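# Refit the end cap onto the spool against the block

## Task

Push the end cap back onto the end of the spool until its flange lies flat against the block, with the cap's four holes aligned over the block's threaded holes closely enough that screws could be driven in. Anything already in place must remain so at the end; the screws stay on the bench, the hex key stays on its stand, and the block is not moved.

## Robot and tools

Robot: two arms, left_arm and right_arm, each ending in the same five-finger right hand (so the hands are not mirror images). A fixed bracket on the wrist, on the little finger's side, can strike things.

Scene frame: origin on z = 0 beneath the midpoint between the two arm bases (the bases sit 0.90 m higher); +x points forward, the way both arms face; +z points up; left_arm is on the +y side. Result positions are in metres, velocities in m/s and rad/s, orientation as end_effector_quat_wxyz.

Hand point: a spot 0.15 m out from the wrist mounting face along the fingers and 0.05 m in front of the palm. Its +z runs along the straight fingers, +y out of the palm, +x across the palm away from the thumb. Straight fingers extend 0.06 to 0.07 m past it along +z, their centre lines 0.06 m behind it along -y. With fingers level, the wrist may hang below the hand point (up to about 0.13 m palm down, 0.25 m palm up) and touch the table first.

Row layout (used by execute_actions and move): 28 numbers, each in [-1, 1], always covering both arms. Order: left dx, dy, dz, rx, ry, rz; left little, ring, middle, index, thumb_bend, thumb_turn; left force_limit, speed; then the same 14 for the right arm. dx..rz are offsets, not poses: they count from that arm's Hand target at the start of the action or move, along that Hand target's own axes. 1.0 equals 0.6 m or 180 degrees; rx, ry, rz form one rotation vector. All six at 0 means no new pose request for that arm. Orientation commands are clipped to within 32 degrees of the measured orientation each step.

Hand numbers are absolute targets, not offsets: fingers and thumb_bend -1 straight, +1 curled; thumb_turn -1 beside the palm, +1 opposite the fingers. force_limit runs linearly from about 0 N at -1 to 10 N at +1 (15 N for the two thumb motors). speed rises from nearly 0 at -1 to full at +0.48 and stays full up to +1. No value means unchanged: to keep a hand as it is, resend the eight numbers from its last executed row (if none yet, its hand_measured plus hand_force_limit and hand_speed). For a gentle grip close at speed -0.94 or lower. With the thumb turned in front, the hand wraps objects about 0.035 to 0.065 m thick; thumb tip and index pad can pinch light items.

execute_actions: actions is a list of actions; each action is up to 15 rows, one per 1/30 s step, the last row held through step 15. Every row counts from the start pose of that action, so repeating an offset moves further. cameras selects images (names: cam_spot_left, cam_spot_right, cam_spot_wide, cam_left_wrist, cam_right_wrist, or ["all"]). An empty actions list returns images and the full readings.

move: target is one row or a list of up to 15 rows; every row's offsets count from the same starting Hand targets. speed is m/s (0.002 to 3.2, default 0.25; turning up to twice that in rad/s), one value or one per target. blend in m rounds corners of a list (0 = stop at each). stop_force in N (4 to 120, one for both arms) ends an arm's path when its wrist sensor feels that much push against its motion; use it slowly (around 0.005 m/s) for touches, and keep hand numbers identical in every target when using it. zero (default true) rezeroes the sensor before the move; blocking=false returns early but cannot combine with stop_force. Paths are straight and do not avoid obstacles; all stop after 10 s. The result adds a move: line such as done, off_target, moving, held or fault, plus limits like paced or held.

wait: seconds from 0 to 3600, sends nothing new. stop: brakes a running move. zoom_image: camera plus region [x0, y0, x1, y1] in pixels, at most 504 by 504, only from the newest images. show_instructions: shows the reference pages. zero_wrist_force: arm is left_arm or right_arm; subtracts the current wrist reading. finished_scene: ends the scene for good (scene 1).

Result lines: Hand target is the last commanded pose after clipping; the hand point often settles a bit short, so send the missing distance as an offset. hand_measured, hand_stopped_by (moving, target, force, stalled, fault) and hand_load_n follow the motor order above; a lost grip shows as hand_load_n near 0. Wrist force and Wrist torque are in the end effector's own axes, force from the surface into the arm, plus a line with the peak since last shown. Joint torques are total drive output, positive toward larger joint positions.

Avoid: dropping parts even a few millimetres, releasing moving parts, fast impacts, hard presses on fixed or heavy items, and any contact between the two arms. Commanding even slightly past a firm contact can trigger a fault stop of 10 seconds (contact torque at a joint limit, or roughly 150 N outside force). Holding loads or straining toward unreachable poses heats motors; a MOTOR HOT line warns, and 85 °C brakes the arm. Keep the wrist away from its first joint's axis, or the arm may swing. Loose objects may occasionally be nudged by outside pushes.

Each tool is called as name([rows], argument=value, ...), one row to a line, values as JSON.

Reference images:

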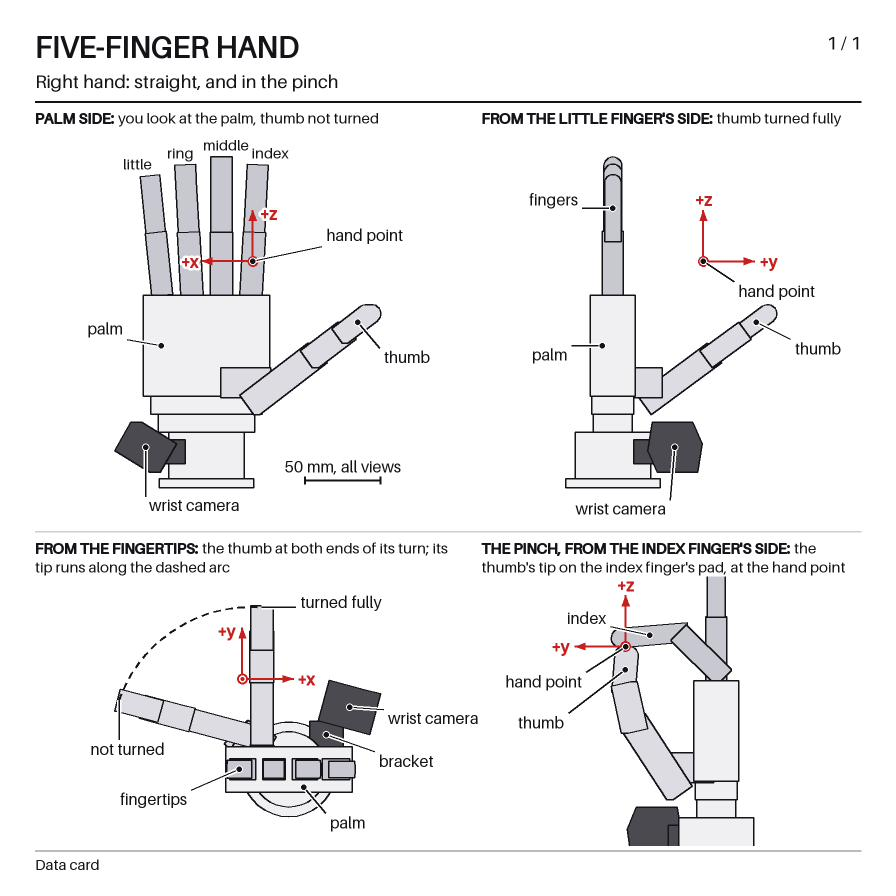

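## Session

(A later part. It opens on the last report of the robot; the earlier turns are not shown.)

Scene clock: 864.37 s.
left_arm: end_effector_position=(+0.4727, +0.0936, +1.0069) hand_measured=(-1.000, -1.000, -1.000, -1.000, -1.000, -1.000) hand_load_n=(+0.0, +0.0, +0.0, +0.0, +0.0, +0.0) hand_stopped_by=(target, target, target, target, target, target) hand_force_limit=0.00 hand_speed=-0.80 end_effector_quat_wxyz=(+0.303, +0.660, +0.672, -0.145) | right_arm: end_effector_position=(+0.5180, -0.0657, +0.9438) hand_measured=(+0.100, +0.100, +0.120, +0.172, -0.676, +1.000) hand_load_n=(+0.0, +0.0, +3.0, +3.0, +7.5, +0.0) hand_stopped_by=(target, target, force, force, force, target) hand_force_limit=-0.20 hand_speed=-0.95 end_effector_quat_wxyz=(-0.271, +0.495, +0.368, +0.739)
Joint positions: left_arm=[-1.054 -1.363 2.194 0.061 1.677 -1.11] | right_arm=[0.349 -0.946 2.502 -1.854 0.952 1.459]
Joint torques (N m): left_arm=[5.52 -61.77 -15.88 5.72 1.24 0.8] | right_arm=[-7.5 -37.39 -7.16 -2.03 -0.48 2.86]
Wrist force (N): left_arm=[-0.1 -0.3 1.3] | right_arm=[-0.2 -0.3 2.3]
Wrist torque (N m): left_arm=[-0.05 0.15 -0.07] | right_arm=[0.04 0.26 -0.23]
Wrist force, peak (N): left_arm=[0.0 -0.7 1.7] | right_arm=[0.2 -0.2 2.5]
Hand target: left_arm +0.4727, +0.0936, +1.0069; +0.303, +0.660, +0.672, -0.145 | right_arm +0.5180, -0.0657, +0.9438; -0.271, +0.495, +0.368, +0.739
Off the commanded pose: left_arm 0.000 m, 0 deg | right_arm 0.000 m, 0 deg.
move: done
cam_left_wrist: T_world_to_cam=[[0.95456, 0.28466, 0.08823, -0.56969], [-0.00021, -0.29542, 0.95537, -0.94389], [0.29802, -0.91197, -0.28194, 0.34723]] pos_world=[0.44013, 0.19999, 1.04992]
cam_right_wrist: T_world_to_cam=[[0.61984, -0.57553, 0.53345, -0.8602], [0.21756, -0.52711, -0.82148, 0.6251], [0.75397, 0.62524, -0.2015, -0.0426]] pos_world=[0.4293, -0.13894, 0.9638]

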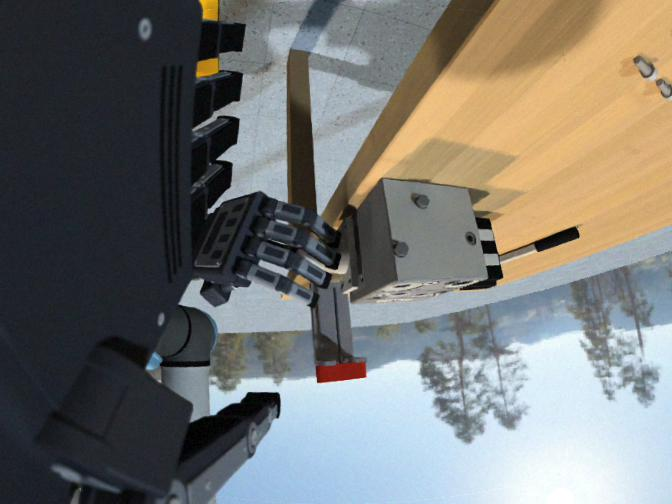

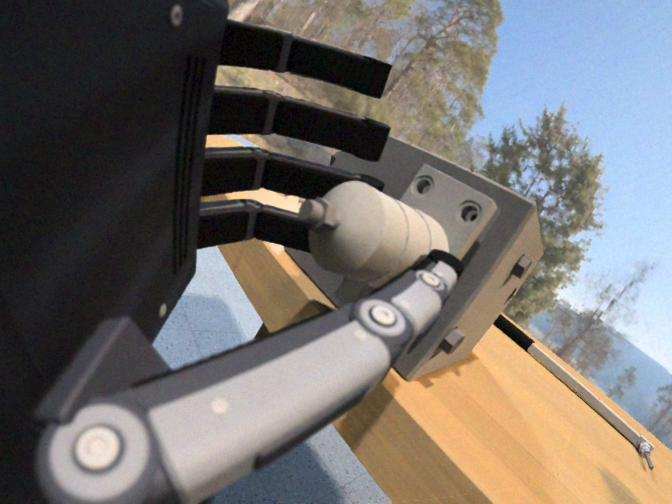

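move(target=[0,0,0,0,0,0,-1,-1,-1,-1,-1,-1,0,-0.8,-0.00121,0.00255,0.00177,0,0,0,0.1,0.1,0.31,0.41,-0.09,1,-0.2,-0.95], speed=0.006, stop_force=6)

move(target=[0,0,0,0,0,0,-1,-1,-1,-1,-1,-1,0,-0.8,-0.00182,0.00382,0.00266,0,0,0,0.1,0.1,0.31,0.41,-0.09,1,-0.2,-0.95], speed=0.005, stop_force=6, cameras=["cam_left_wrist","cam_right_wrist"])

zoom_image(camera="cam_left_wrist", region=[320, 210, 380, 300])

zoom_image(camera="cam_right_wrist", region=[400, 130, 540, 270])

Scene clock: 869.77 s.
left_arm: end_effector_position=(+0.4727, +0.0936, +1.0069) hand_measured=(-1.000, -1.000, -1.000, -1.000, -1.000, -1.000) hand_load_n=(+0.0, +0.0, +0.0, +0.0, +0.0, +0.0) hand_stopped_by=(target, target, target, target, target, target) hand_force_limit=0.00 hand_speed=-0.80 end_effector_quat_wxyz=(+0.303, +0.660, +0.672, -0.145) | right_arm: end_effector_position=(+0.5200, -0.0657, +0.9438) hand_measured=(+0.100, +0.100, +0.120, +0.172, -0.676, +1.000) hand_load_n=(+0.0, +0.0, +3.5, +3.5, +7.0, +0.0) hand_stopped_by=(target, target, force, force, force, target) hand_force_limit=-0.20 hand_speed=-0.95 end_effector_quat_wxyz=(-0.271, +0.495, +0.368, +0.739)
Joint positions: left_arm=[-1.054 -1.363 2.194 0.061 1.677 -1.11] | right_arm=[0.348 -0.946 2.499 -1.852 0.95 1.46]
Joint torques (N m): left_arm=[6.83 -60.6 -15.2 5.39 1 0.6] | right_arm=[-8.48 -40.29 -7.32 -2.2 -0.5 3.01]
Wrist force (N): left_arm=[0.1 -0.4 1.0] | right_arm=[0.1 -0.6 2.4]
Wrist torque (N m): left_arm=[-0.06 0.13 -0.06] | right_arm=[0.04 0.23 -0.22]
Wrist force, peak (N): left_arm=[-0.1 -0.2 1.6] | right_arm=[0.3 -0.5 2.5]
Hand target: left_arm +0.4727, +0.0936, +1.0069; +0.303, +0.660, +0.672, -0.145 | right_arm +0.5200, -0.0657, +0.9438; -0.271, +0.495, +0.368, +0.739
Off the commanded pose: left_arm 0.000 m, 0 deg | right_arm 0.000 m, 0 deg.
move: done

Scene clock: 870.97 s.
left_arm: end_effector_position=(+0.4727, +0.0936, +1.0069) hand_measured=(-1.000, -1.000, -1.000, -1.000, -1.000, -1.000) hand_load_n=(+0.0, +0.0, +0.0, +0.0, +0.0, +0.0) hand_stopped_by=(target, target, target, target, target, target) hand_force_limit=0.00 hand_speed=-0.80 end_effector_quat_wxyz=(+0.303, +0.660, +0.672, -0.145) | right_arm: end_effector_position=(+0.5230, -0.0657, +0.9438) hand_measured=(+0.100, +0.100, +0.120, +0.172, -0.676, +1.000) hand_load_n=(+0.0, +0.0, +3.5, +3.5, +7.0, +0.0) hand_stopped_by=(target, target, force, force, force, target) hand_force_limit=-0.20 hand_speed=-0.95 end_effector_quat_wxyz=(-0.271, +0.495, +0.368, +0.739)
Joint positions: left_arm=[-1.054 -1.363 2.194 0.061 1.677 -1.11] | right_arm=[0.345 -0.946 2.495 -1.849 0.948 1.461]
Joint torques (N m): left_arm=[6.59 -59.95 -16.44 5.54 0.83 0.81] | right_arm=[-4.92 -39.73 -3.88 -2.41 -0.19 2.73]
Wrist force (N): left_arm=[0.0 -0.1 1.1] | right_arm=[0.1 -0.6 2.4]
Wrist torque (N m): left_arm=[-0.02 0.13 -0.05] | right_arm=[0.07 0.23 -0.22]
Wrist force, peak (N): left_arm=[0.1 -0.3 1.6] | right_arm=[0.2 -0.9 2.7]
Hand target: left_arm +0.4727, +0.0936, +1.0069; +0.303, +0.660, +0.672, -0.145 | right_arm +0.5230, -0.0657, +0.9438; -0.271, +0.495, +0.368, +0.739
Off the commanded pose: left_arm 0.000 m, 0 deg | right_arm 0.000 m, 0 deg.
move: done
cam_left_wrist: T_world_to_cam=[[0.95456, 0.28466, 0.08823, -0.56969], [-0.00021, -0.29542, 0.95537, -0.94389], [0.29802, -0.91197, -0.28194, 0.34723]] pos_world=[0.44013, 0.19999, 1.04992]
cam_right_wrist: T_world_to_cam=[[0.61984, -0.57553, 0.53345, -0.8633], [0.21756, -0.52711, -0.82148, 0.62401], [0.75397, 0.62524, -0.2015, -0.04637]] pos_world=[0.4343, -0.13894, 0.9638]

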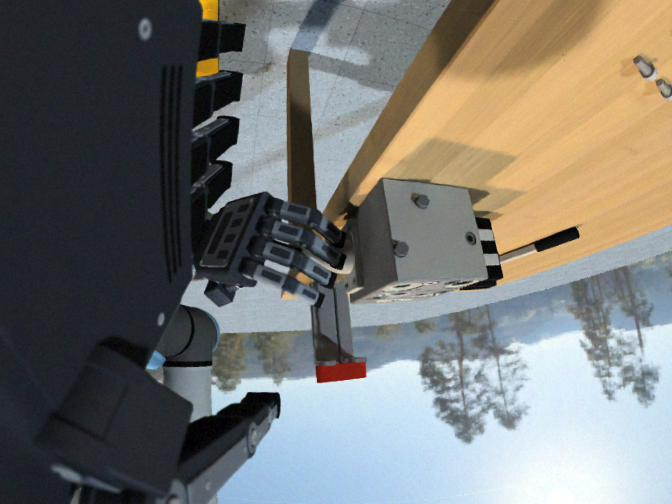

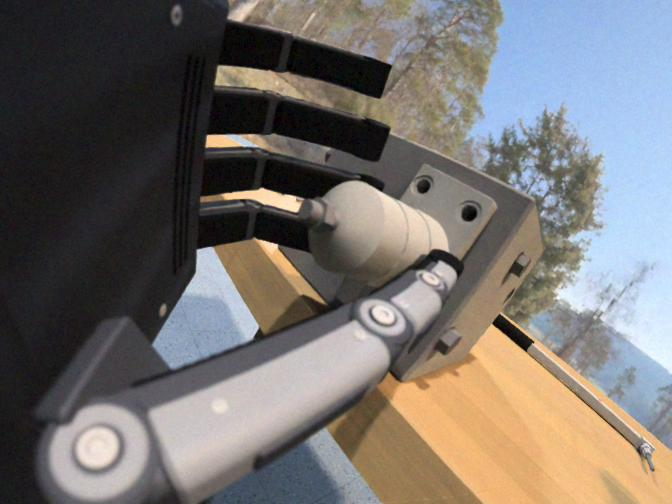

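Scaled by 5.600 from the camera's image (finer frame: 960x720).

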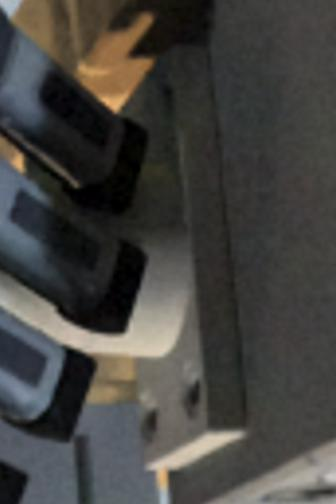

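Scaled by 3.600 from the camera's image (finer frame: 960x720).

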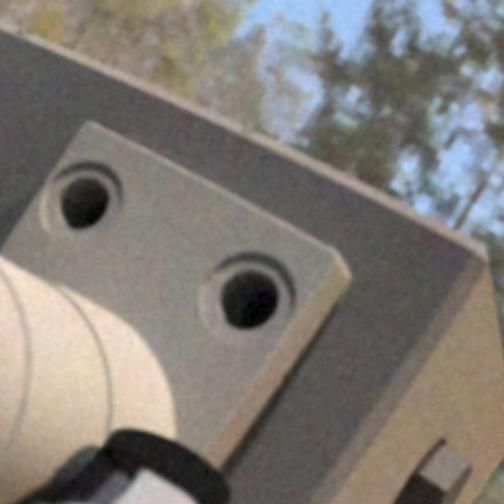

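move(target=[0,0,0,0,0,0,-1,-1,-1,-1,-1,-1,0,-0.8,-0.00182,0.00382,0.00266,0,0,0,0.1,0.1,0.31,0.41,-0.09,1,-0.2,-0.95], speed=0.003, stop_force=5, cameras=["cam_left_wrist","cam_right_wrist"])

zoom_image(camera="cam_left_wrist", region=[320, 210, 380, 300])

zoom_image(camera="cam_right_wrist", region=[400, 130, 540, 270])

Scene clock: 874.43 s.
left_arm: end_effector_position=(+0.4727, +0.0936, +1.0069) hand_measured=(-1.000, -1.000, -1.000, -1.000, -1.000, -1.000) hand_load_n=(+0.0, +0.0, +0.0, +0.0, +0.0, +0.0) hand_stopped_by=(target, target, target, target, target, target) hand_force_limit=0.00 hand_speed=-0.80 end_effector_quat_wxyz=(+0.303, +0.660, +0.672, -0.145) | right_arm: end_effector_position=(+0.5240, -0.0657, +0.9438) hand_measured=(+0.100, +0.100, +0.120, +0.172, -0.676, +1.000) hand_load_n=(+0.0, +0.0, +3.0, +3.0, +7.5, +0.0) hand_stopped_by=(target, target, force, force, force, target) hand_force_limit=-0.20 hand_speed=-0.95 end_effector_quat_wxyz=(-0.271, +0.495, +0.368, +0.739)
Joint positions: left_arm=[-1.054 -1.363 2.194 0.061 1.677 -1.11] | right_arm=[0.344 -0.946 2.493 -1.847 0.947 1.461]
Joint torques (N m): left_arm=[6.44 -62.93 -15.78 5.46 0.71 0.62] | right_arm=[6.1 -52.7 4.22 -7.13 2.9 -1.5]
Wrist force (N): left_arm=[0.3 -0.4 1.3] | right_arm=[0.3 -5.7 -2.2]
Wrist torque (N m): left_arm=[-0.07 0.09 -0.05] | right_arm=[-0.06 0.27 -0.26]
Wrist force, peak (N): left_arm=[0.0 -0.1 1.6] | right_arm=[0.2 -6.1 -2.3]
Hand target: left_arm +0.4727, +0.0936, +1.0069; +0.303, +0.660, +0.672, -0.145 | right_arm +0.5240, -0.0657, +0.9438; -0.271, +0.495, +0.368, +0.739 (not the last commanded pose)
Off the commanded pose: left_arm 0.000 m, 0 deg | right_arm 0.002 m, 0 deg.
move: contact (right_arm)
cam_left_wrist: T_world_to_cam=[[0.95456, 0.28466, 0.08823, -0.56969], [-0.00021, -0.29542, 0.95537, -0.94389], [0.29802, -0.91197, -0.28194, 0.34723]] pos_world=[0.44013, 0.19999, 1.04992]
cam_right_wrist: T_world_to_cam=[[0.61991, -0.57543, 0.53348, -0.86396], [0.21755, -0.52718, -0.82144, 0.62375], [0.75391, 0.62528, -0.20162, -0.04699]] pos_world=[0.4353, -0.13894, 0.9638]

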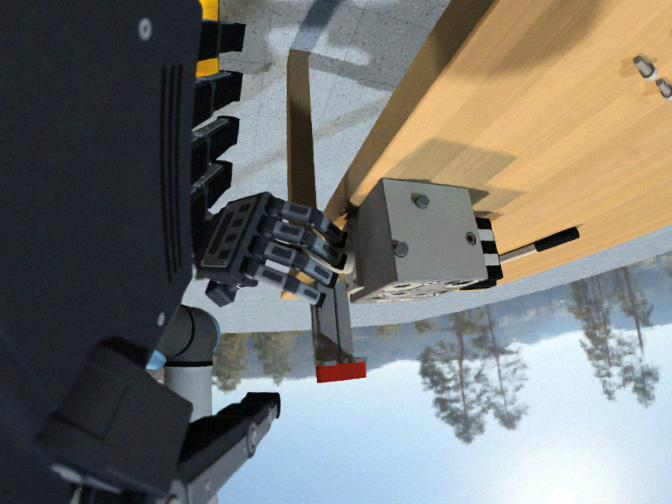

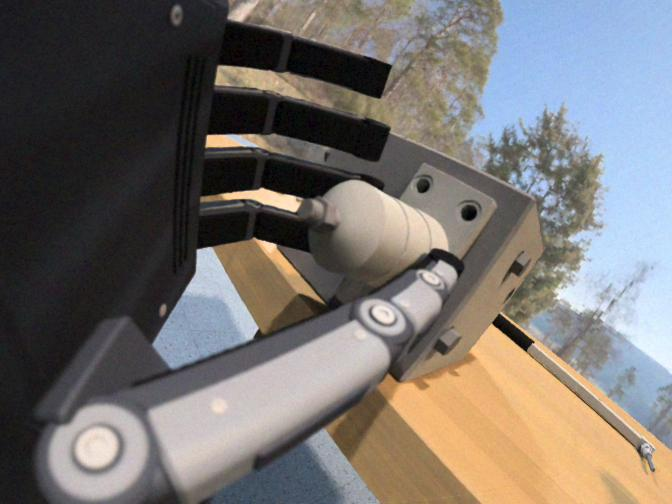

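Scaled by 5.600 from the camera's image (finer frame: 960x720).

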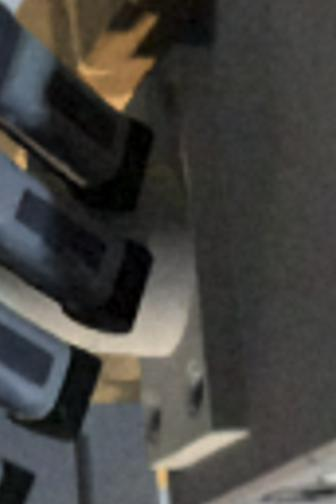

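Scaled by 3.600 from the camera's image (finer frame: 960x720).

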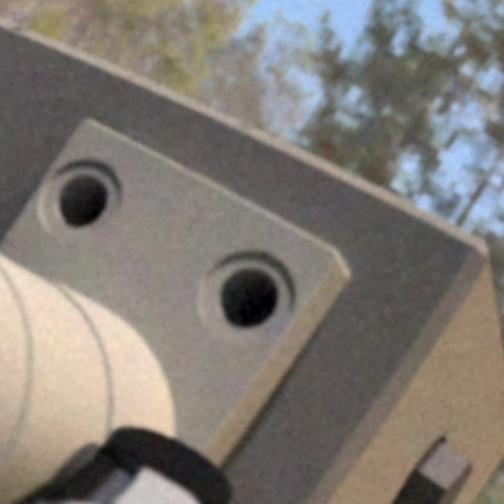

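zoom_image(camera="cam_right_wrist", region=[410, 165, 490, 230])

zoom_image(camera="cam_left_wrist", region=[335, 260, 370, 300])

Scaled by 6.300 from the camera's image (finer frame: 960x720).

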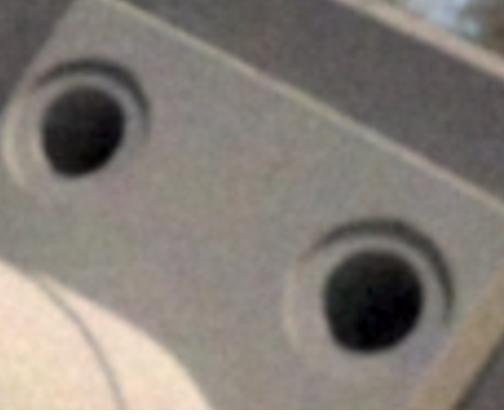

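Scaled by 12.600 from the camera's image (finer frame: 960x720).

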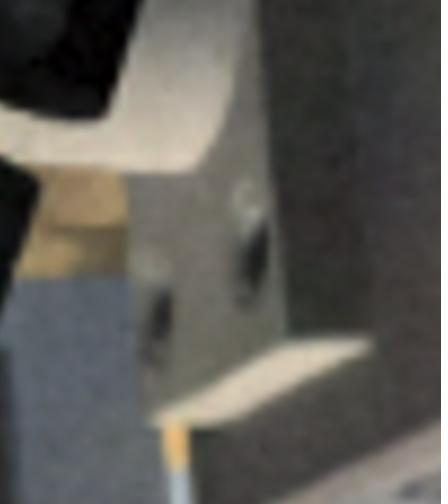

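execute_actions([
  [[0,0,0,0,0,0,-1,-1,-1,-1,-1,-1,0,-0.8,0,0,0,0,0,0,0.1,0.1,0.05,0.1,-0.75,1,-0.2,-0.9]],
  [[0,0,0,0,0,0,-1,-1,-1,-1,-1,-1,0,-0.8,0,0,0,0,0,0,0.1,0.1,0.05,0.1,-0.75,1,-0.2,-0.9]],
], cameras=["cam_left_wrist","cam_right_wrist"])

zoom_image(camera="cam_right_wrist", region=[400, 130, 540, 270])

Scene clock: 887.67 s.
left_arm: end_effector_position=(+0.4727, +0.0936, +1.0069) hand_measured=(-1.000, -1.000, -1.000, -1.000, -1.000, -1.000) hand_load_n=(+0.0, +0.0, +0.0, +0.0, +0.0, +0.0) hand_stopped_by=(target, target, target, target, target, target) hand_force_limit=0.00 hand_speed=-0.80 end_effector_quat_wxyz=(+0.303, +0.660, +0.672, -0.145) | right_arm: end_effector_position=(+0.5240, -0.0657, +0.9438) hand_measured=(+0.100, +0.100, +0.050, +0.100, -0.750, +1.000) hand_load_n=(+0.0, +0.0, +0.0, +0.0, +0.0, +0.0) hand_stopped_by=(target, target, target, target, target, target) hand_force_limit=-0.20 hand_speed=-0.90 end_effector_quat_wxyz=(-0.271, +0.495, +0.368, +0.739)
Joint positions: left_arm=[-1.054 -1.363 2.194 0.061 1.677 -1.11] | right_arm=[0.344 -0.946 2.493 -1.847 0.947 1.461]
Joint torques (N m): left_arm=[8.52 -63.34 -16.2 5.75 0.99 0.37] | right_arm=[5 -59.06 2.79 -5.13 -2.24 -1.91]
Wrist force (N): left_arm=[-0.4 -0.5 1.2] | right_arm=[-1.4 0.0 1.5]
Wrist torque (N m): left_arm=[-0.08 0.19 -0.09] | right_arm=[0.00 0.21 -0.18]
Wrist force, peak (N): left_arm=[0.0 -0.1 1.8] | right_arm=[-0.1 -6.1 -1.7]
Hand target: left_arm +0.4727, +0.0936, +1.0069; +0.303, +0.660, +0.672, -0.145 | right_arm +0.5240, -0.0657, +0.9438; -0.271, +0.495, +0.368, +0.739
Off the commanded pose: left_arm 0.000 m, 0 deg | right_arm 0.000 m, 0 deg.
Step readings (end_effector_position of left_arm | right_arm):
0: (+0.4727, +0.0936, +1.0069) | (+0.5240, -0.0657, +0.9438)
1: (+0.4727, +0.0936, +1.0069) | (+0.5240, -0.0657, +0.9438)
2: (+0.4727, +0.0936, +1.0069) | (+0.5240, -0.0657, +0.9438)
4: (+0.4727, +0.0936, +1.0069) | (+0.5240, -0.0657, +0.9438)
8: (+0.4727, +0.0936, +1.0069) | (+0.5240, -0.0657, +0.9438)
15: (+0.4727, +0.0936, +1.0069) | (+0.5240, -0.0657, +0.9438)
16: (+0.4727, +0.0936, +1.0069) | (+0.5240, -0.0657, +0.9438)
17: (+0.4727, +0.0936, +1.0069) | (+0.5240, -0.0657, +0.9438)
19: (+0.4727, +0.0936, +1.0069) | (+0.5240, -0.0657, +0.9438)
23: (+0.4727, +0.0936, +1.0069) | (+0.5240, -0.0657, +0.9438)
30: (+0.4727, +0.0936, +1.0069) | (+0.5240, -0.0657, +0.9438)
cam_left_wrist: T_world_to_cam=[[0.95456, 0.28466, 0.08823, -0.56969], [-0.00021, -0.29542, 0.95537, -0.94389], [0.29802, -0.91197, -0.28194, 0.34723]] pos_world=[0.44013, 0.19999, 1.04992]
cam_right_wrist: T_world_to_cam=[[0.61991, -0.57543, 0.53348, -0.86396], [0.21755, -0.52718, -0.82144, 0.62375], [0.75391, 0.62528, -0.20162, -0.04699]] pos_world=[0.4353, -0.13894, 0.9638]

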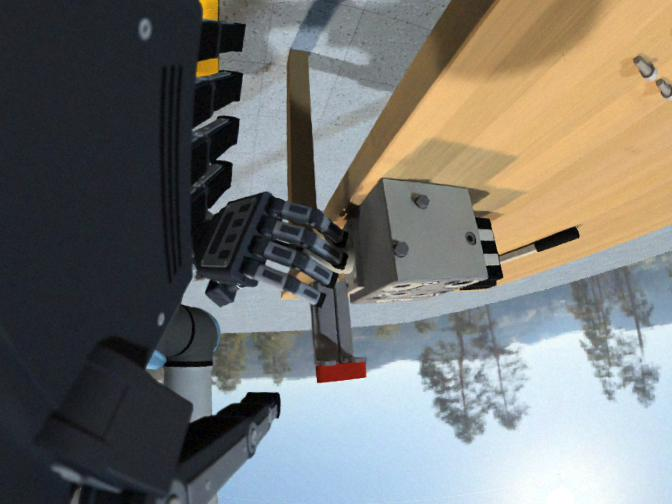

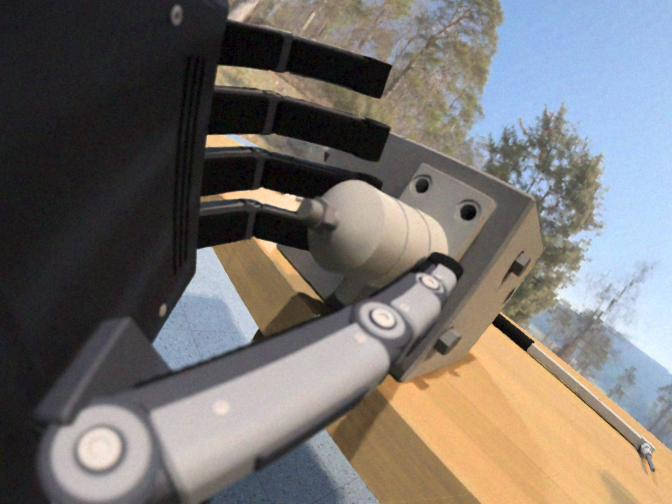

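Scaled by 3.600 from the camera's image (finer frame: 960x720).

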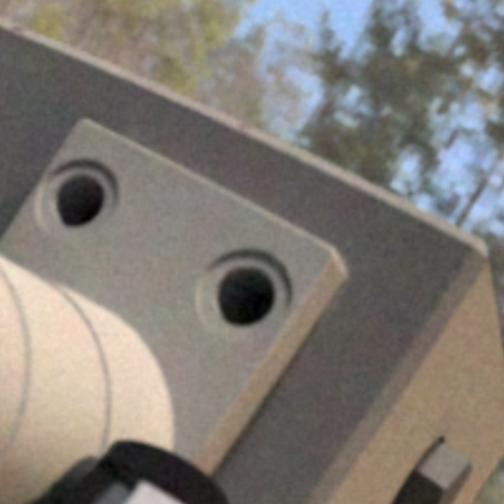

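execute_actions([
  [[0,0,0,0,0,0,-1,-1,-1,-1,-1,-1,0,-0.8,0,0,0,0,0,0,0.0,0.0,-0.2,-0.15,-0.9,1,-0.2,-0.8]],
  [[0,0,0,0,0,0,-1,-1,-1,-1,-1,-1,0,-0.8,0,0,0,0,0,0,0.0,0.0,-0.2,-0.15,-0.9,1,-0.2,-0.8]],
], cameras=["cam_left_wrist","cam_right_wrist"])

zoom_image(camera="cam_right_wrist", region=[400, 130, 540, 270])

zoom_image(camera="cam_left_wrist", region=[300, 200, 400, 300])

Scene clock: 892.13 s.
left_arm: end_effector_position=(+0.4727, +0.0936, +1.0069) hand_measured=(-1.000, -1.000, -1.000, -1.000, -1.000, -1.000) hand_load_n=(+0.0, +0.0, +0.0, +0.0, +0.0, +0.0) hand_stopped_by=(target, target, target, target, target, target) hand_force_limit=0.00 hand_speed=-0.80 end_effector_quat_wxyz=(+0.303, +0.660, +0.672, -0.145) | right_arm: end_effector_position=(+0.5240, -0.0657, +0.9438) hand_measured=(+0.000, +0.000, -0.200, -0.150, -0.900, +1.000) hand_load_n=(+0.0, +0.0, +0.0, -0.5, +0.0, +0.0) hand_stopped_by=(target, target, target, target, target, target) hand_force_limit=-0.20 hand_speed=-0.80 end_effector_quat_wxyz=(-0.271, +0.495, +0.368, +0.739)
Joint positions: left_arm=[-1.054 -1.363 2.194 0.061 1.677 -1.11] | right_arm=[0.344 -0.946 2.493 -1.847 0.947 1.461]
Joint torques (N m): left_arm=[7.01 -62.31 -14.78 5.41 0.39 0.17] | right_arm=[4.91 -57.71 1.09 -0.68 -2.24 -2.16]
Wrist force (N): left_arm=[-0.3 -0.2 1.3] | right_arm=[-1.5 0.0 1.1]
Wrist torque (N m): left_arm=[-0.04 0.17 -0.07] | right_arm=[0.03 0.24 -0.18]
Wrist force, peak (N): left_arm=[-0.6 0.3 1.6] | right_arm=[-1.8 -0.2 1.5]
Hand target: left_arm +0.4727, +0.0936, +1.0069; +0.303, +0.660, +0.672, -0.145 | right_arm +0.5240, -0.0657, +0.9438; -0.271, +0.495, +0.368, +0.739
Off the commanded pose: left_arm 0.000 m, 0 deg | right_arm 0.000 m, 0 deg.
Step readings (end_effector_position of left_arm | right_arm):
0: (+0.4727, +0.0936, +1.0069) | (+0.5240, -0.0657, +0.9438)
1: (+0.4727, +0.0936, +1.0069) | (+0.5240, -0.0657, +0.9438)
2: (+0.4727, +0.0936, +1.0069) | (+0.5240, -0.0657, +0.9438)
4: (+0.4727, +0.0936, +1.0069) | (+0.5240, -0.0657, +0.9438)
8: (+0.4727, +0.0936, +1.0069) | (+0.5240, -0.0657, +0.9438)
15: (+0.4727, +0.0936, +1.0069) | (+0.5240, -0.0657, +0.9438)
16: (+0.4727, +0.0936, +1.0069) | (+0.5240, -0.0657, +0.9438)
17: (+0.4727, +0.0936, +1.0069) | (+0.5240, -0.0657, +0.9438)
19: (+0.4727, +0.0936, +1.0069) | (+0.5240, -0.0657, +0.9438)
23: (+0.4727, +0.0936, +1.0069) | (+0.5240, -0.0657, +0.9438)
30: (+0.4727, +0.0936, +1.0069) | (+0.5240, -0.0657, +0.9438)
cam_left_wrist: T_world_to_cam=[[0.95456, 0.28466, 0.08823, -0.56969], [-0.00021, -0.29542, 0.95537, -0.94389], [0.29802, -0.91197, -0.28194, 0.34723]] pos_world=[0.44013, 0.19999, 1.04992]
cam_right_wrist: T_world_to_cam=[[0.61991, -0.57543, 0.53348, -0.86396], [0.21755, -0.52718, -0.82144, 0.62375], [0.75391, 0.62528, -0.20162, -0.04699]] pos_world=[0.4353, -0.13894, 0.9638]

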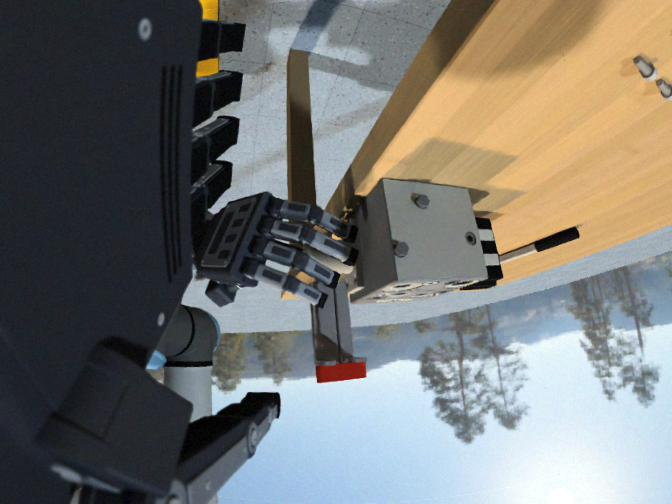

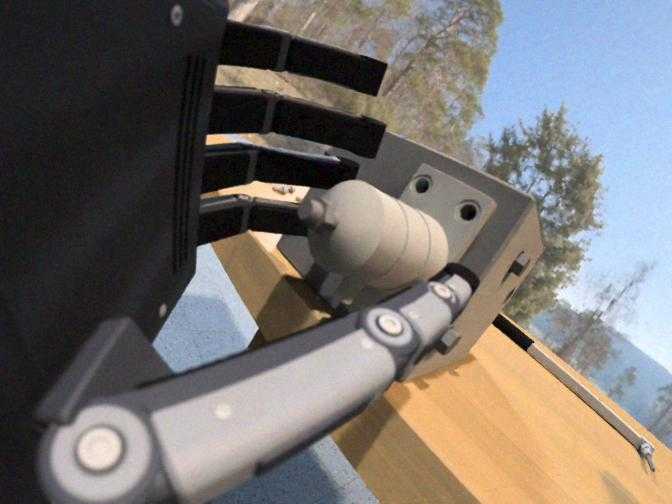

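Scaled by 3.600 from the camera's image (finer frame: 960x720).

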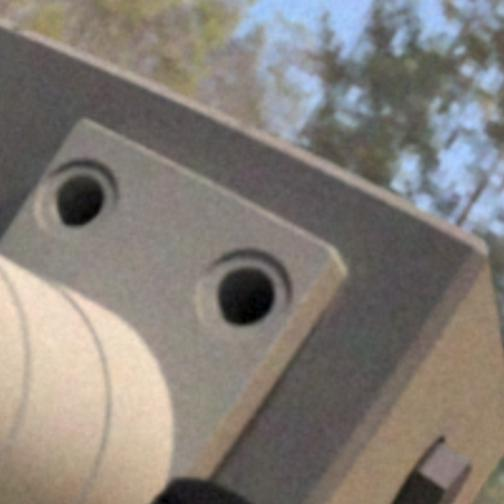

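Scaled by 5.040 from the camera's image (finer frame: 960x720).

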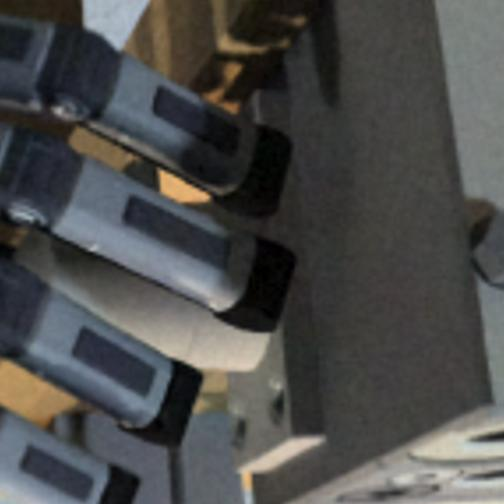

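move(target=[0,0,0,0,0,0,-1,-1,-1,-1,-1,-1,0,-0.8,0.01816,-0.03825,-0.02661,0,0,0,0.0,0.0,-0.2,-0.15,-0.9,1,-0.2,-0.8], speed=0.02, stop_force=4, cameras=["cam_left_wrist","cam_right_wrist"])

Scene clock: 896.70 s.
left_arm: end_effector_position=(+0.4727, +0.0936, +1.0069) hand_measured=(-1.000, -1.000, -1.000, -1.000, -1.000, -1.000) hand_load_n=(+0.0, +0.0, +0.0, +0.0, +0.0, +0.0) hand_stopped_by=(target, target, target, target, target, target) hand_force_limit=0.00 hand_speed=-0.80 end_effector_quat_wxyz=(+0.303, +0.660, +0.672, -0.145) | right_arm: end_effector_position=(+0.4940, -0.0657, +0.9438) hand_measured=(+0.000, +0.000, -0.200, -0.150, -0.900, +1.000) hand_load_n=(+0.0, +0.0, +0.0, +0.0, +0.0, +0.0) hand_stopped_by=(target, target, target, target, target, target) hand_force_limit=-0.20 hand_speed=-0.80 end_effector_quat_wxyz=(-0.271, +0.495, +0.368, +0.739)
Joint positions: left_arm=[-1.054 -1.363 2.194 0.061 1.677 -1.11] | right_arm=[0.371 -0.947 2.533 -1.881 0.972 1.452]
Joint torques (N m): left_arm=[3.82 -61.06 -15.67 5.82 0.66 0.73] | right_arm=[-16.67 -36.07 -14.75 0.08 -2.37 1.6]
Wrist force (N): left_arm=[-0.2 -0.3 1.1] | right_arm=[-1.2 0.2 1.3]
Wrist torque (N m): left_arm=[-0.04 0.17 -0.07] | right_arm=[0.05 0.18 0.04]
Wrist force, peak (N): left_arm=[-0.2 -0.3 1.7] | right_arm=[-1.8 -0.2 1.6]
Hand target: left_arm +0.4727, +0.0936, +1.0069; +0.303, +0.660, +0.672, -0.145 | right_arm +0.4940, -0.0657, +0.9438; -0.271, +0.495, +0.368, +0.739
Off the commanded pose: left_arm 0.000 m, 0 deg | right_arm 0.000 m, 0 deg.
move: done
cam_left_wrist: T_world_to_cam=[[0.95456, 0.28466, 0.08823, -0.56969], [-0.00021, -0.29542, 0.95537, -0.94389], [0.29802, -0.91197, -0.28194, 0.34723]] pos_world=[0.44013, 0.19999, 1.04992]
cam_right_wrist: T_world_to_cam=[[0.61991, -0.57543, 0.53348, -0.84536], [0.21755, -0.52718, -0.82144, 0.63028], [0.75391, 0.62528, -0.20162, -0.02437]] pos_world=[0.40531, -0.13894, 0.9638]

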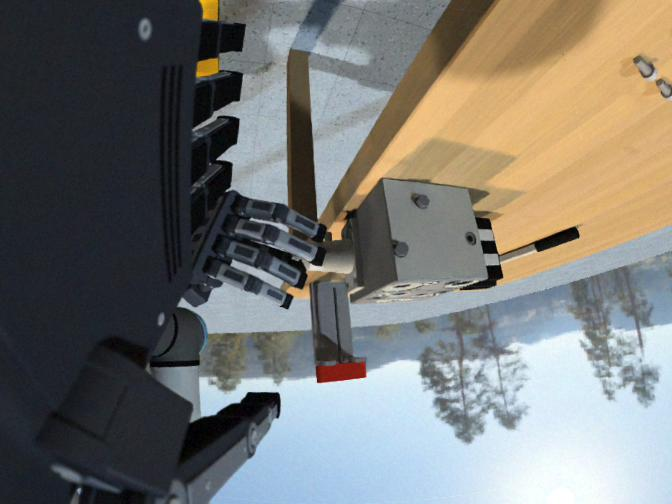

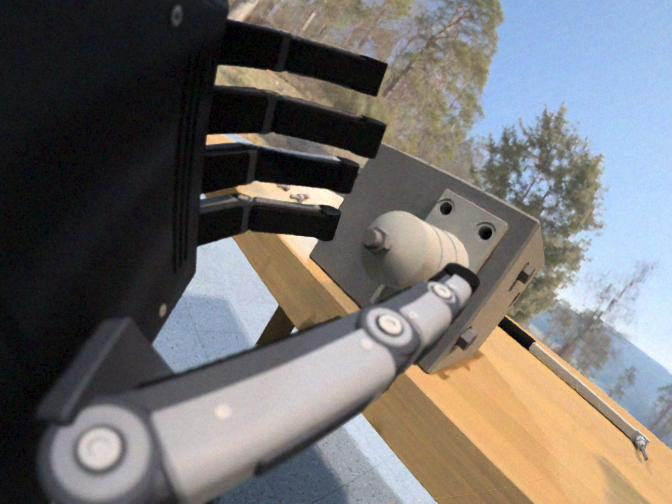

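move(target=[0,0,0,0,0,0,-1,-1,-1,-1,-1,-1,0,-0.8,0.0424,-0.0892,-0.0621,0,0,0,0.0,0.0,-0.2,-0.15,-0.9,1,-0.2,-0.8], speed=0.06, cameras=["cam_left_wrist","cam_right_wrist"])

zoom_image(camera="cam_left_wrist", region=[300, 200, 400, 300])

zoom_image(camera="cam_right_wrist", region=[380, 180, 540, 340])

Scene clock: 900.30 s.
left_arm: end_effector_position=(+0.4727, +0.0936, +1.0069) hand_measured=(-1.000, -1.000, -1.000, -1.000, -1.000, -1.000) hand_load_n=(+0.0, +0.0, +0.0, +0.0, -0.5, +0.0) hand_stopped_by=(target, target, target, target, target, target) hand_force_limit=0.00 hand_speed=-0.80 end_effector_quat_wxyz=(+0.303, +0.660, +0.672, -0.145) | right_arm: end_effector_position=(+0.4238, -0.0657, +0.9437) hand_measured=(+0.000, +0.000, -0.200, -0.150, -0.900, +1.000) hand_load_n=(+0.0, +0.0, +0.0, +0.0, +0.0, +0.0) hand_stopped_by=(target, target, target, target, target, target) hand_force_limit=-0.20 hand_speed=-0.80 end_effector_quat_wxyz=(-0.271, +0.495, +0.368, +0.739) end_effector_velocity=(+0.003, +0.000, +0.000) end_effector_angular_velocity=(-0.001, +0.000, +0.001)
Joint positions: left_arm=[-1.054 -1.363 2.194 0.061 1.677 -1.11] | right_arm=[0.449 -0.939 2.619 -1.961 1.047 1.425]
Joint velocities: left_arm=[within noise] | right_arm=[-0.004 0 -0.004 0.004 -0.005 0]
Joint torques (N m): left_arm=[5.47 -61.55 -16.87 5.68 0.53 0.32] | right_arm=[-14.03 -48.21 -9.87 -0.13 -2.88 1.05]
Wrist force (N): left_arm=[0.0 -0.3 1.4] | right_arm=[-1.7 0.1 2.0]
Wrist torque (N m): left_arm=[-0.07 0.14 -0.07] | right_arm=[0.00 0.26 -0.05]
Wrist force, peak (N): left_arm=[-0.1 -0.4 1.6] | right_arm=[-1.8 1.2 2.2]
Hand target: left_arm +0.4727, +0.0936, +1.0069; +0.303, +0.660, +0.672, -0.145 | right_arm +0.4240, -0.0656, +0.9437; -0.271, +0.495, +0.368, +0.739
Off the commanded pose: left_arm 0.000 m, 0 deg | right_arm 0.000 m, 0 deg.
move: done
cam_left_wrist: T_world_to_cam=[[0.95456, 0.28466, 0.08823, -0.56969], [-0.00021, -0.29542, 0.95537, -0.94389], [0.29802, -0.91197, -0.28194, 0.34723]] pos_world=[0.44013, 0.19999, 1.04992]
cam_right_wrist: T_world_to_cam=[[0.61984, -0.57541, 0.53358, -0.80187], [0.21761, -0.52725, -0.82137, 0.64538], [0.75395, 0.62523, -0.2016, 0.0285]] pos_world=[0.3351, -0.13894, 0.9637]

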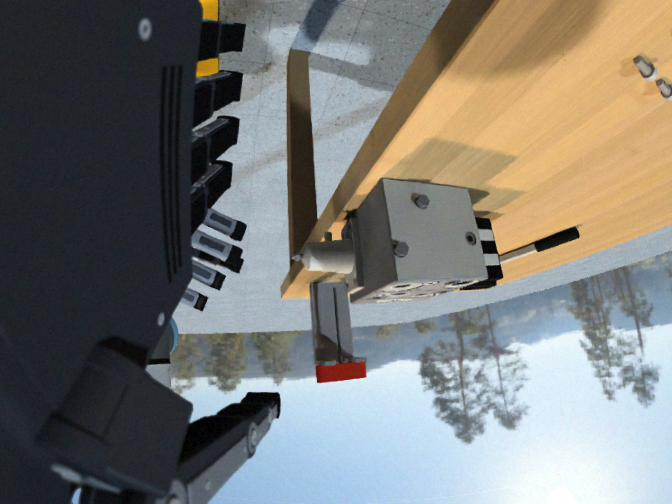

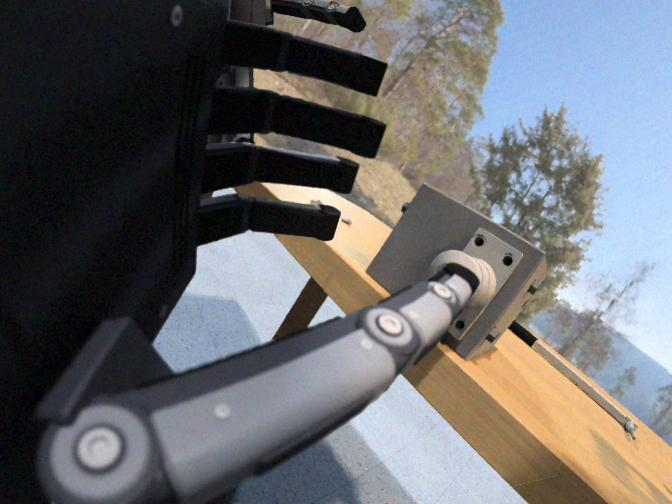

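Scaled by 5.040 from the camera's image (finer frame: 960x720).

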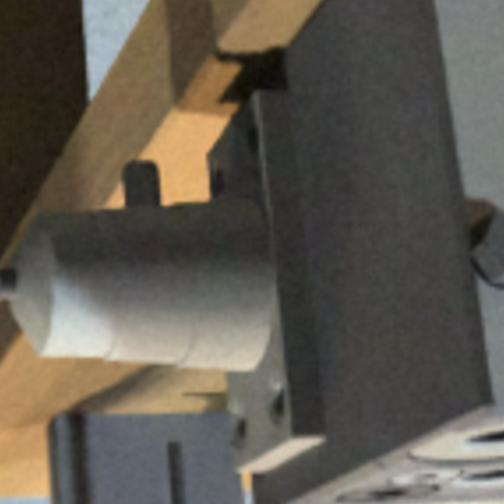

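Scaled by 3.150 from the camera's image (finer frame: 960x720).

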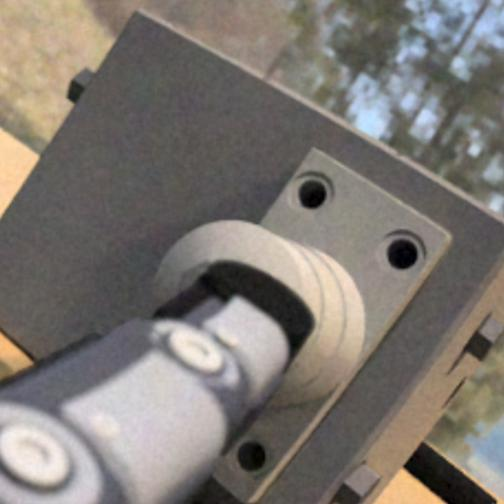

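execute_actions([
  [[0,0,0,0,0,0,-1,-1,-1,-1,-1,-1,0,-0.8,0,0,0,0,0,0,-1,-1,-1,-1,-1,-1,-0.2,-0.2]],
  [[0,0,0,0,0,0,-1,-1,-1,-1,-1,-1,0,-0.8,0,0,0,0,0,0,-1,-1,-1,-1,-1,-1,-0.2,-0.2]],
  [[0,0,0,0,0,0,-1,-1,-1,-1,-1,-1,0,-0.8,0,0,0,0,0,0,-1,-1,-1,-1,-1,-1,-0.2,-0.2]],
], cameras=["cam_right_wrist"])

zoom_image(camera="cam_right_wrist", region=[380, 180, 540, 380])

Scene clock: 905.30 s.
left_arm: end_effector_position=(+0.4727, +0.0936, +1.0069) hand_measured=(-1.000, -1.000, -1.000, -1.000, -1.000, -1.000) hand_load_n=(+0.0, +0.0, +0.0, +0.0, +0.0, +0.0) hand_stopped_by=(target, target, target, target, target, target) hand_force_limit=0.00 hand_speed=-0.80 end_effector_quat_wxyz=(+0.303, +0.660, +0.672, -0.145) | right_arm: end_effector_position=(+0.4240, -0.0656, +0.9437) hand_measured=(-1.000, -1.000, -1.000, -1.000, -1.000, -1.000) hand_load_n=(+0.0, +0.0, +0.0, +0.0, +0.0, +0.0) hand_stopped_by=(target, target, target, target, target, target) hand_force_limit=-0.20 hand_speed=-0.20 end_effector_quat_wxyz=(-0.271, +0.495, +0.368, +0.739)
Joint positions: left_arm=[-1.054 -1.363 2.194 0.061 1.677 -1.11] | right_arm=[0.449 -0.939 2.618 -1.96 1.047 1.426]
Joint torques (N m): left_arm=[3.63 -60.95 -15.79 5.59 0.16 0.1] | right_arm=[-16.24 -54.14 -8.28 -1.09 -1.7 2.62]
Wrist force (N): left_arm=[0.0 -0.1 1.2] | right_arm=[-1.3 0.0 1.8]
Wrist torque (N m): left_arm=[-0.03 0.14 -0.05] | right_arm=[0.00 0.20 -0.04]
Wrist force, peak (N): left_arm=[0.2 -0.2 1.8] | right_arm=[-1.8 0.1 2.1]
Hand target: left_arm +0.4727, +0.0936, +1.0069; +0.303, +0.660, +0.672, -0.145 | right_arm +0.4240, -0.0656, +0.9437; -0.271, +0.495, +0.368, +0.739
Off the commanded pose: left_arm 0.000 m, 0 deg | right_arm 0.000 m, 0 deg.
Step readings (end_effector_position of left_arm | right_arm):
0: (+0.4727, +0.0936, +1.0069) | (+0.4240, -0.0656, +0.9437)
1: (+0.4727, +0.0936, +1.0069) | (+0.4240, -0.0656, +0.9437)
2: (+0.4727, +0.0936, +1.0069) | (+0.4240, -0.0656, +0.9437)
4: (+0.4727, +0.0936, +1.0069) | (+0.4240, -0.0656, +0.9437)
8: (+0.4727, +0.0936, +1.0069) | (+0.4240, -0.0656, +0.9437)
15: (+0.4727, +0.0936, +1.0069) | (+0.4240, -0.0656, +0.9437)
16: (+0.4727, +0.0936, +1.0069) | (+0.4240, -0.0656, +0.9437)
17: (+0.4727, +0.0936, +1.0069) | (+0.4240, -0.0656, +0.9437)
19: (+0.4727, +0.0936, +1.0069) | (+0.4240, -0.0656, +0.9437)
23: (+0.4727, +0.0936, +1.0069) | (+0.4240, -0.0656, +0.9437)
30: (+0.4727, +0.0936, +1.0069) | (+0.4240, -0.0656, +0.9437)
31: (+0.4727, +0.0936, +1.0069) | (+0.4240, -0.0656, +0.9437)
32: (+0.4727, +0.0936, +1.0069) | (+0.4240, -0.0656, +0.9437)
34: (+0.4727, +0.0936, +1.0069) | (+0.4240, -0.0656, +0.9437)
38: (+0.4727, +0.0936, +1.0069) | (+0.4240, -0.0656, +0.9437)
45: (+0.4727, +0.0936, +1.0069) | (+0.4240, -0.0656, +0.9437)
cam_right_wrist: T_world_to_cam=[[0.61991, -0.57543, 0.53348, -0.80192], [0.21755, -0.52718, -0.82144, 0.64542], [0.75391, 0.62528, -0.20162, 0.02838]] pos_world=[0.33531, -0.13894, 0.9637]

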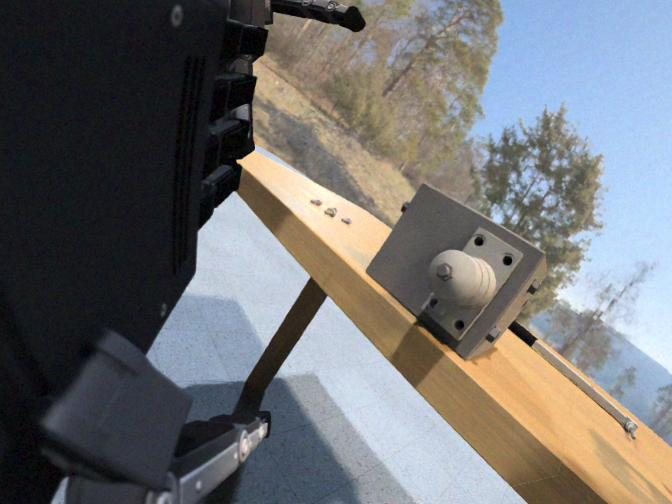

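Scaled by 2.520 from the camera's image (finer frame: 960x720).

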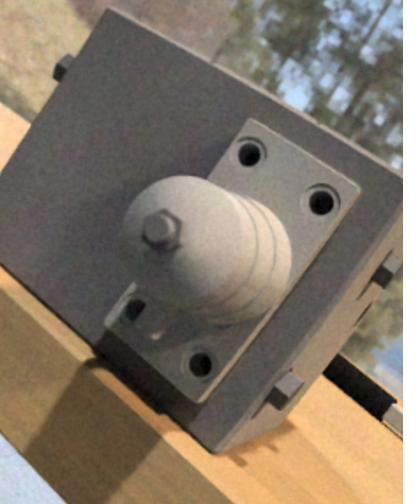

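move(target=[0,0,0,0,0,0,-1,-1,-1,-1,-1,-1,0,-0.8,-0.026,0.0768,0.0128,0,0,0,-1,-1,-1,-1,-1,-1,-0.2,-0.2], speed=0.06, cameras=["cam_right_wrist"])

zoom_image(camera="cam_right_wrist", region=[350, 150, 530, 360])

Scene clock: 909.67 s.
left_arm: end_effector_position=(+0.4727, +0.0936, +1.0069) hand_measured=(-1.000, -1.000, -1.000, -1.000, -1.000, -1.000) hand_load_n=(+0.0, +0.0, +0.0, +0.0, +0.0, +0.0) hand_stopped_by=(target, target, target, target, target, target) hand_force_limit=0.00 hand_speed=-0.80 end_effector_quat_wxyz=(+0.303, +0.660, +0.672, -0.145) | right_arm: end_effector_position=(+0.4692, -0.0857, +0.9438) hand_measured=(-1.000, -1.000, -1.000, -1.000, -1.000, -1.000) hand_load_n=(+0.0, +0.0, +0.0, +0.0, +0.0, +0.0) hand_stopped_by=(target, target, target, target, target, target) hand_force_limit=-0.20 hand_speed=-0.20 end_effector_quat_wxyz=(-0.271, +0.495, +0.368, +0.739)
Joint positions: left_arm=[-1.054 -1.363 2.194 0.061 1.677 -1.11] | right_arm=[0.344 -0.941 2.595 -1.955 0.946 1.462]
Joint torques (N m): left_arm=[5.58 -59.28 -16.78 6.16 0.41 0.37] | right_arm=[6.5 -49.18 11.6 -2.55 1.59 -2.58]
Wrist force (N): left_arm=[-0.1 -0.2 1.2] | right_arm=[-1.6 0.3 1.9]
Wrist torque (N m): left_arm=[-0.04 0.14 -0.07] | right_arm=[0.05 0.23 -0.18]
Wrist force, peak (N): left_arm=[-0.1 -0.4 1.8] | right_arm=[-1.9 1.0 2.1]
Hand target: left_arm +0.4727, +0.0936, +1.0069; +0.303, +0.660, +0.672, -0.145 | right_arm +0.4690, -0.0857, +0.9438; -0.271, +0.495, +0.368, +0.739
Off the commanded pose: left_arm 0.000 m, 0 deg | right_arm 0.000 m, 0 deg.
move: done
cam_right_wrist: T_world_to_cam=[[0.61995, -0.57551, 0.53334, -0.84139], [0.21755, -0.527, -0.82155, 0.62527], [0.75388, 0.62535, -0.20151, 0.00675]] pos_world=[0.3805, -0.15894, 0.9638]

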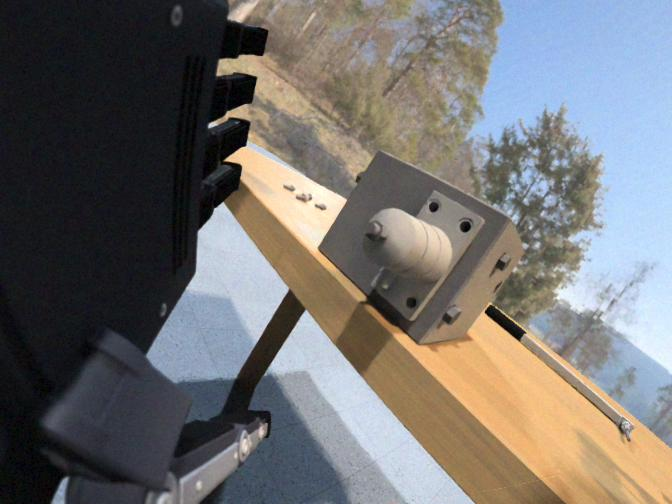

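Scaled by 2.400 from the camera's image (finer frame: 960x720).

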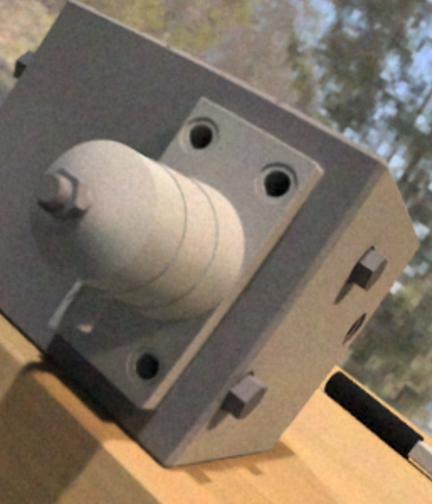

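zoom_image(camera="cam_right_wrist", region=[420, 185, 490, 245])

zoom_image(camera="cam_right_wrist", region=[385, 270, 445, 330])

Scaled by 7.200 from the camera's image (finer frame: 960x720).

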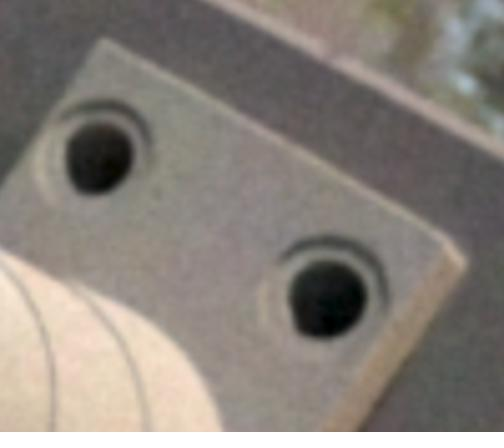

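Scaled by 8.400 from the camera's image (finer frame: 960x720).

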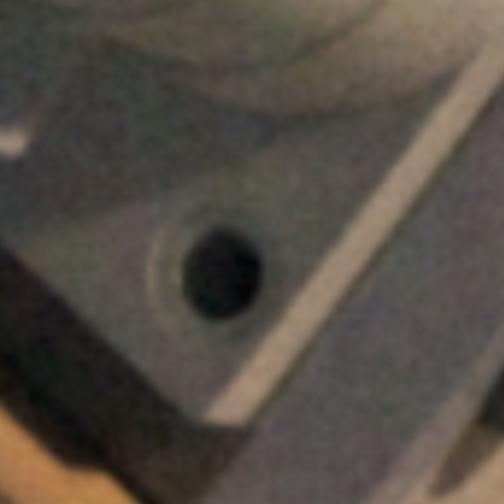

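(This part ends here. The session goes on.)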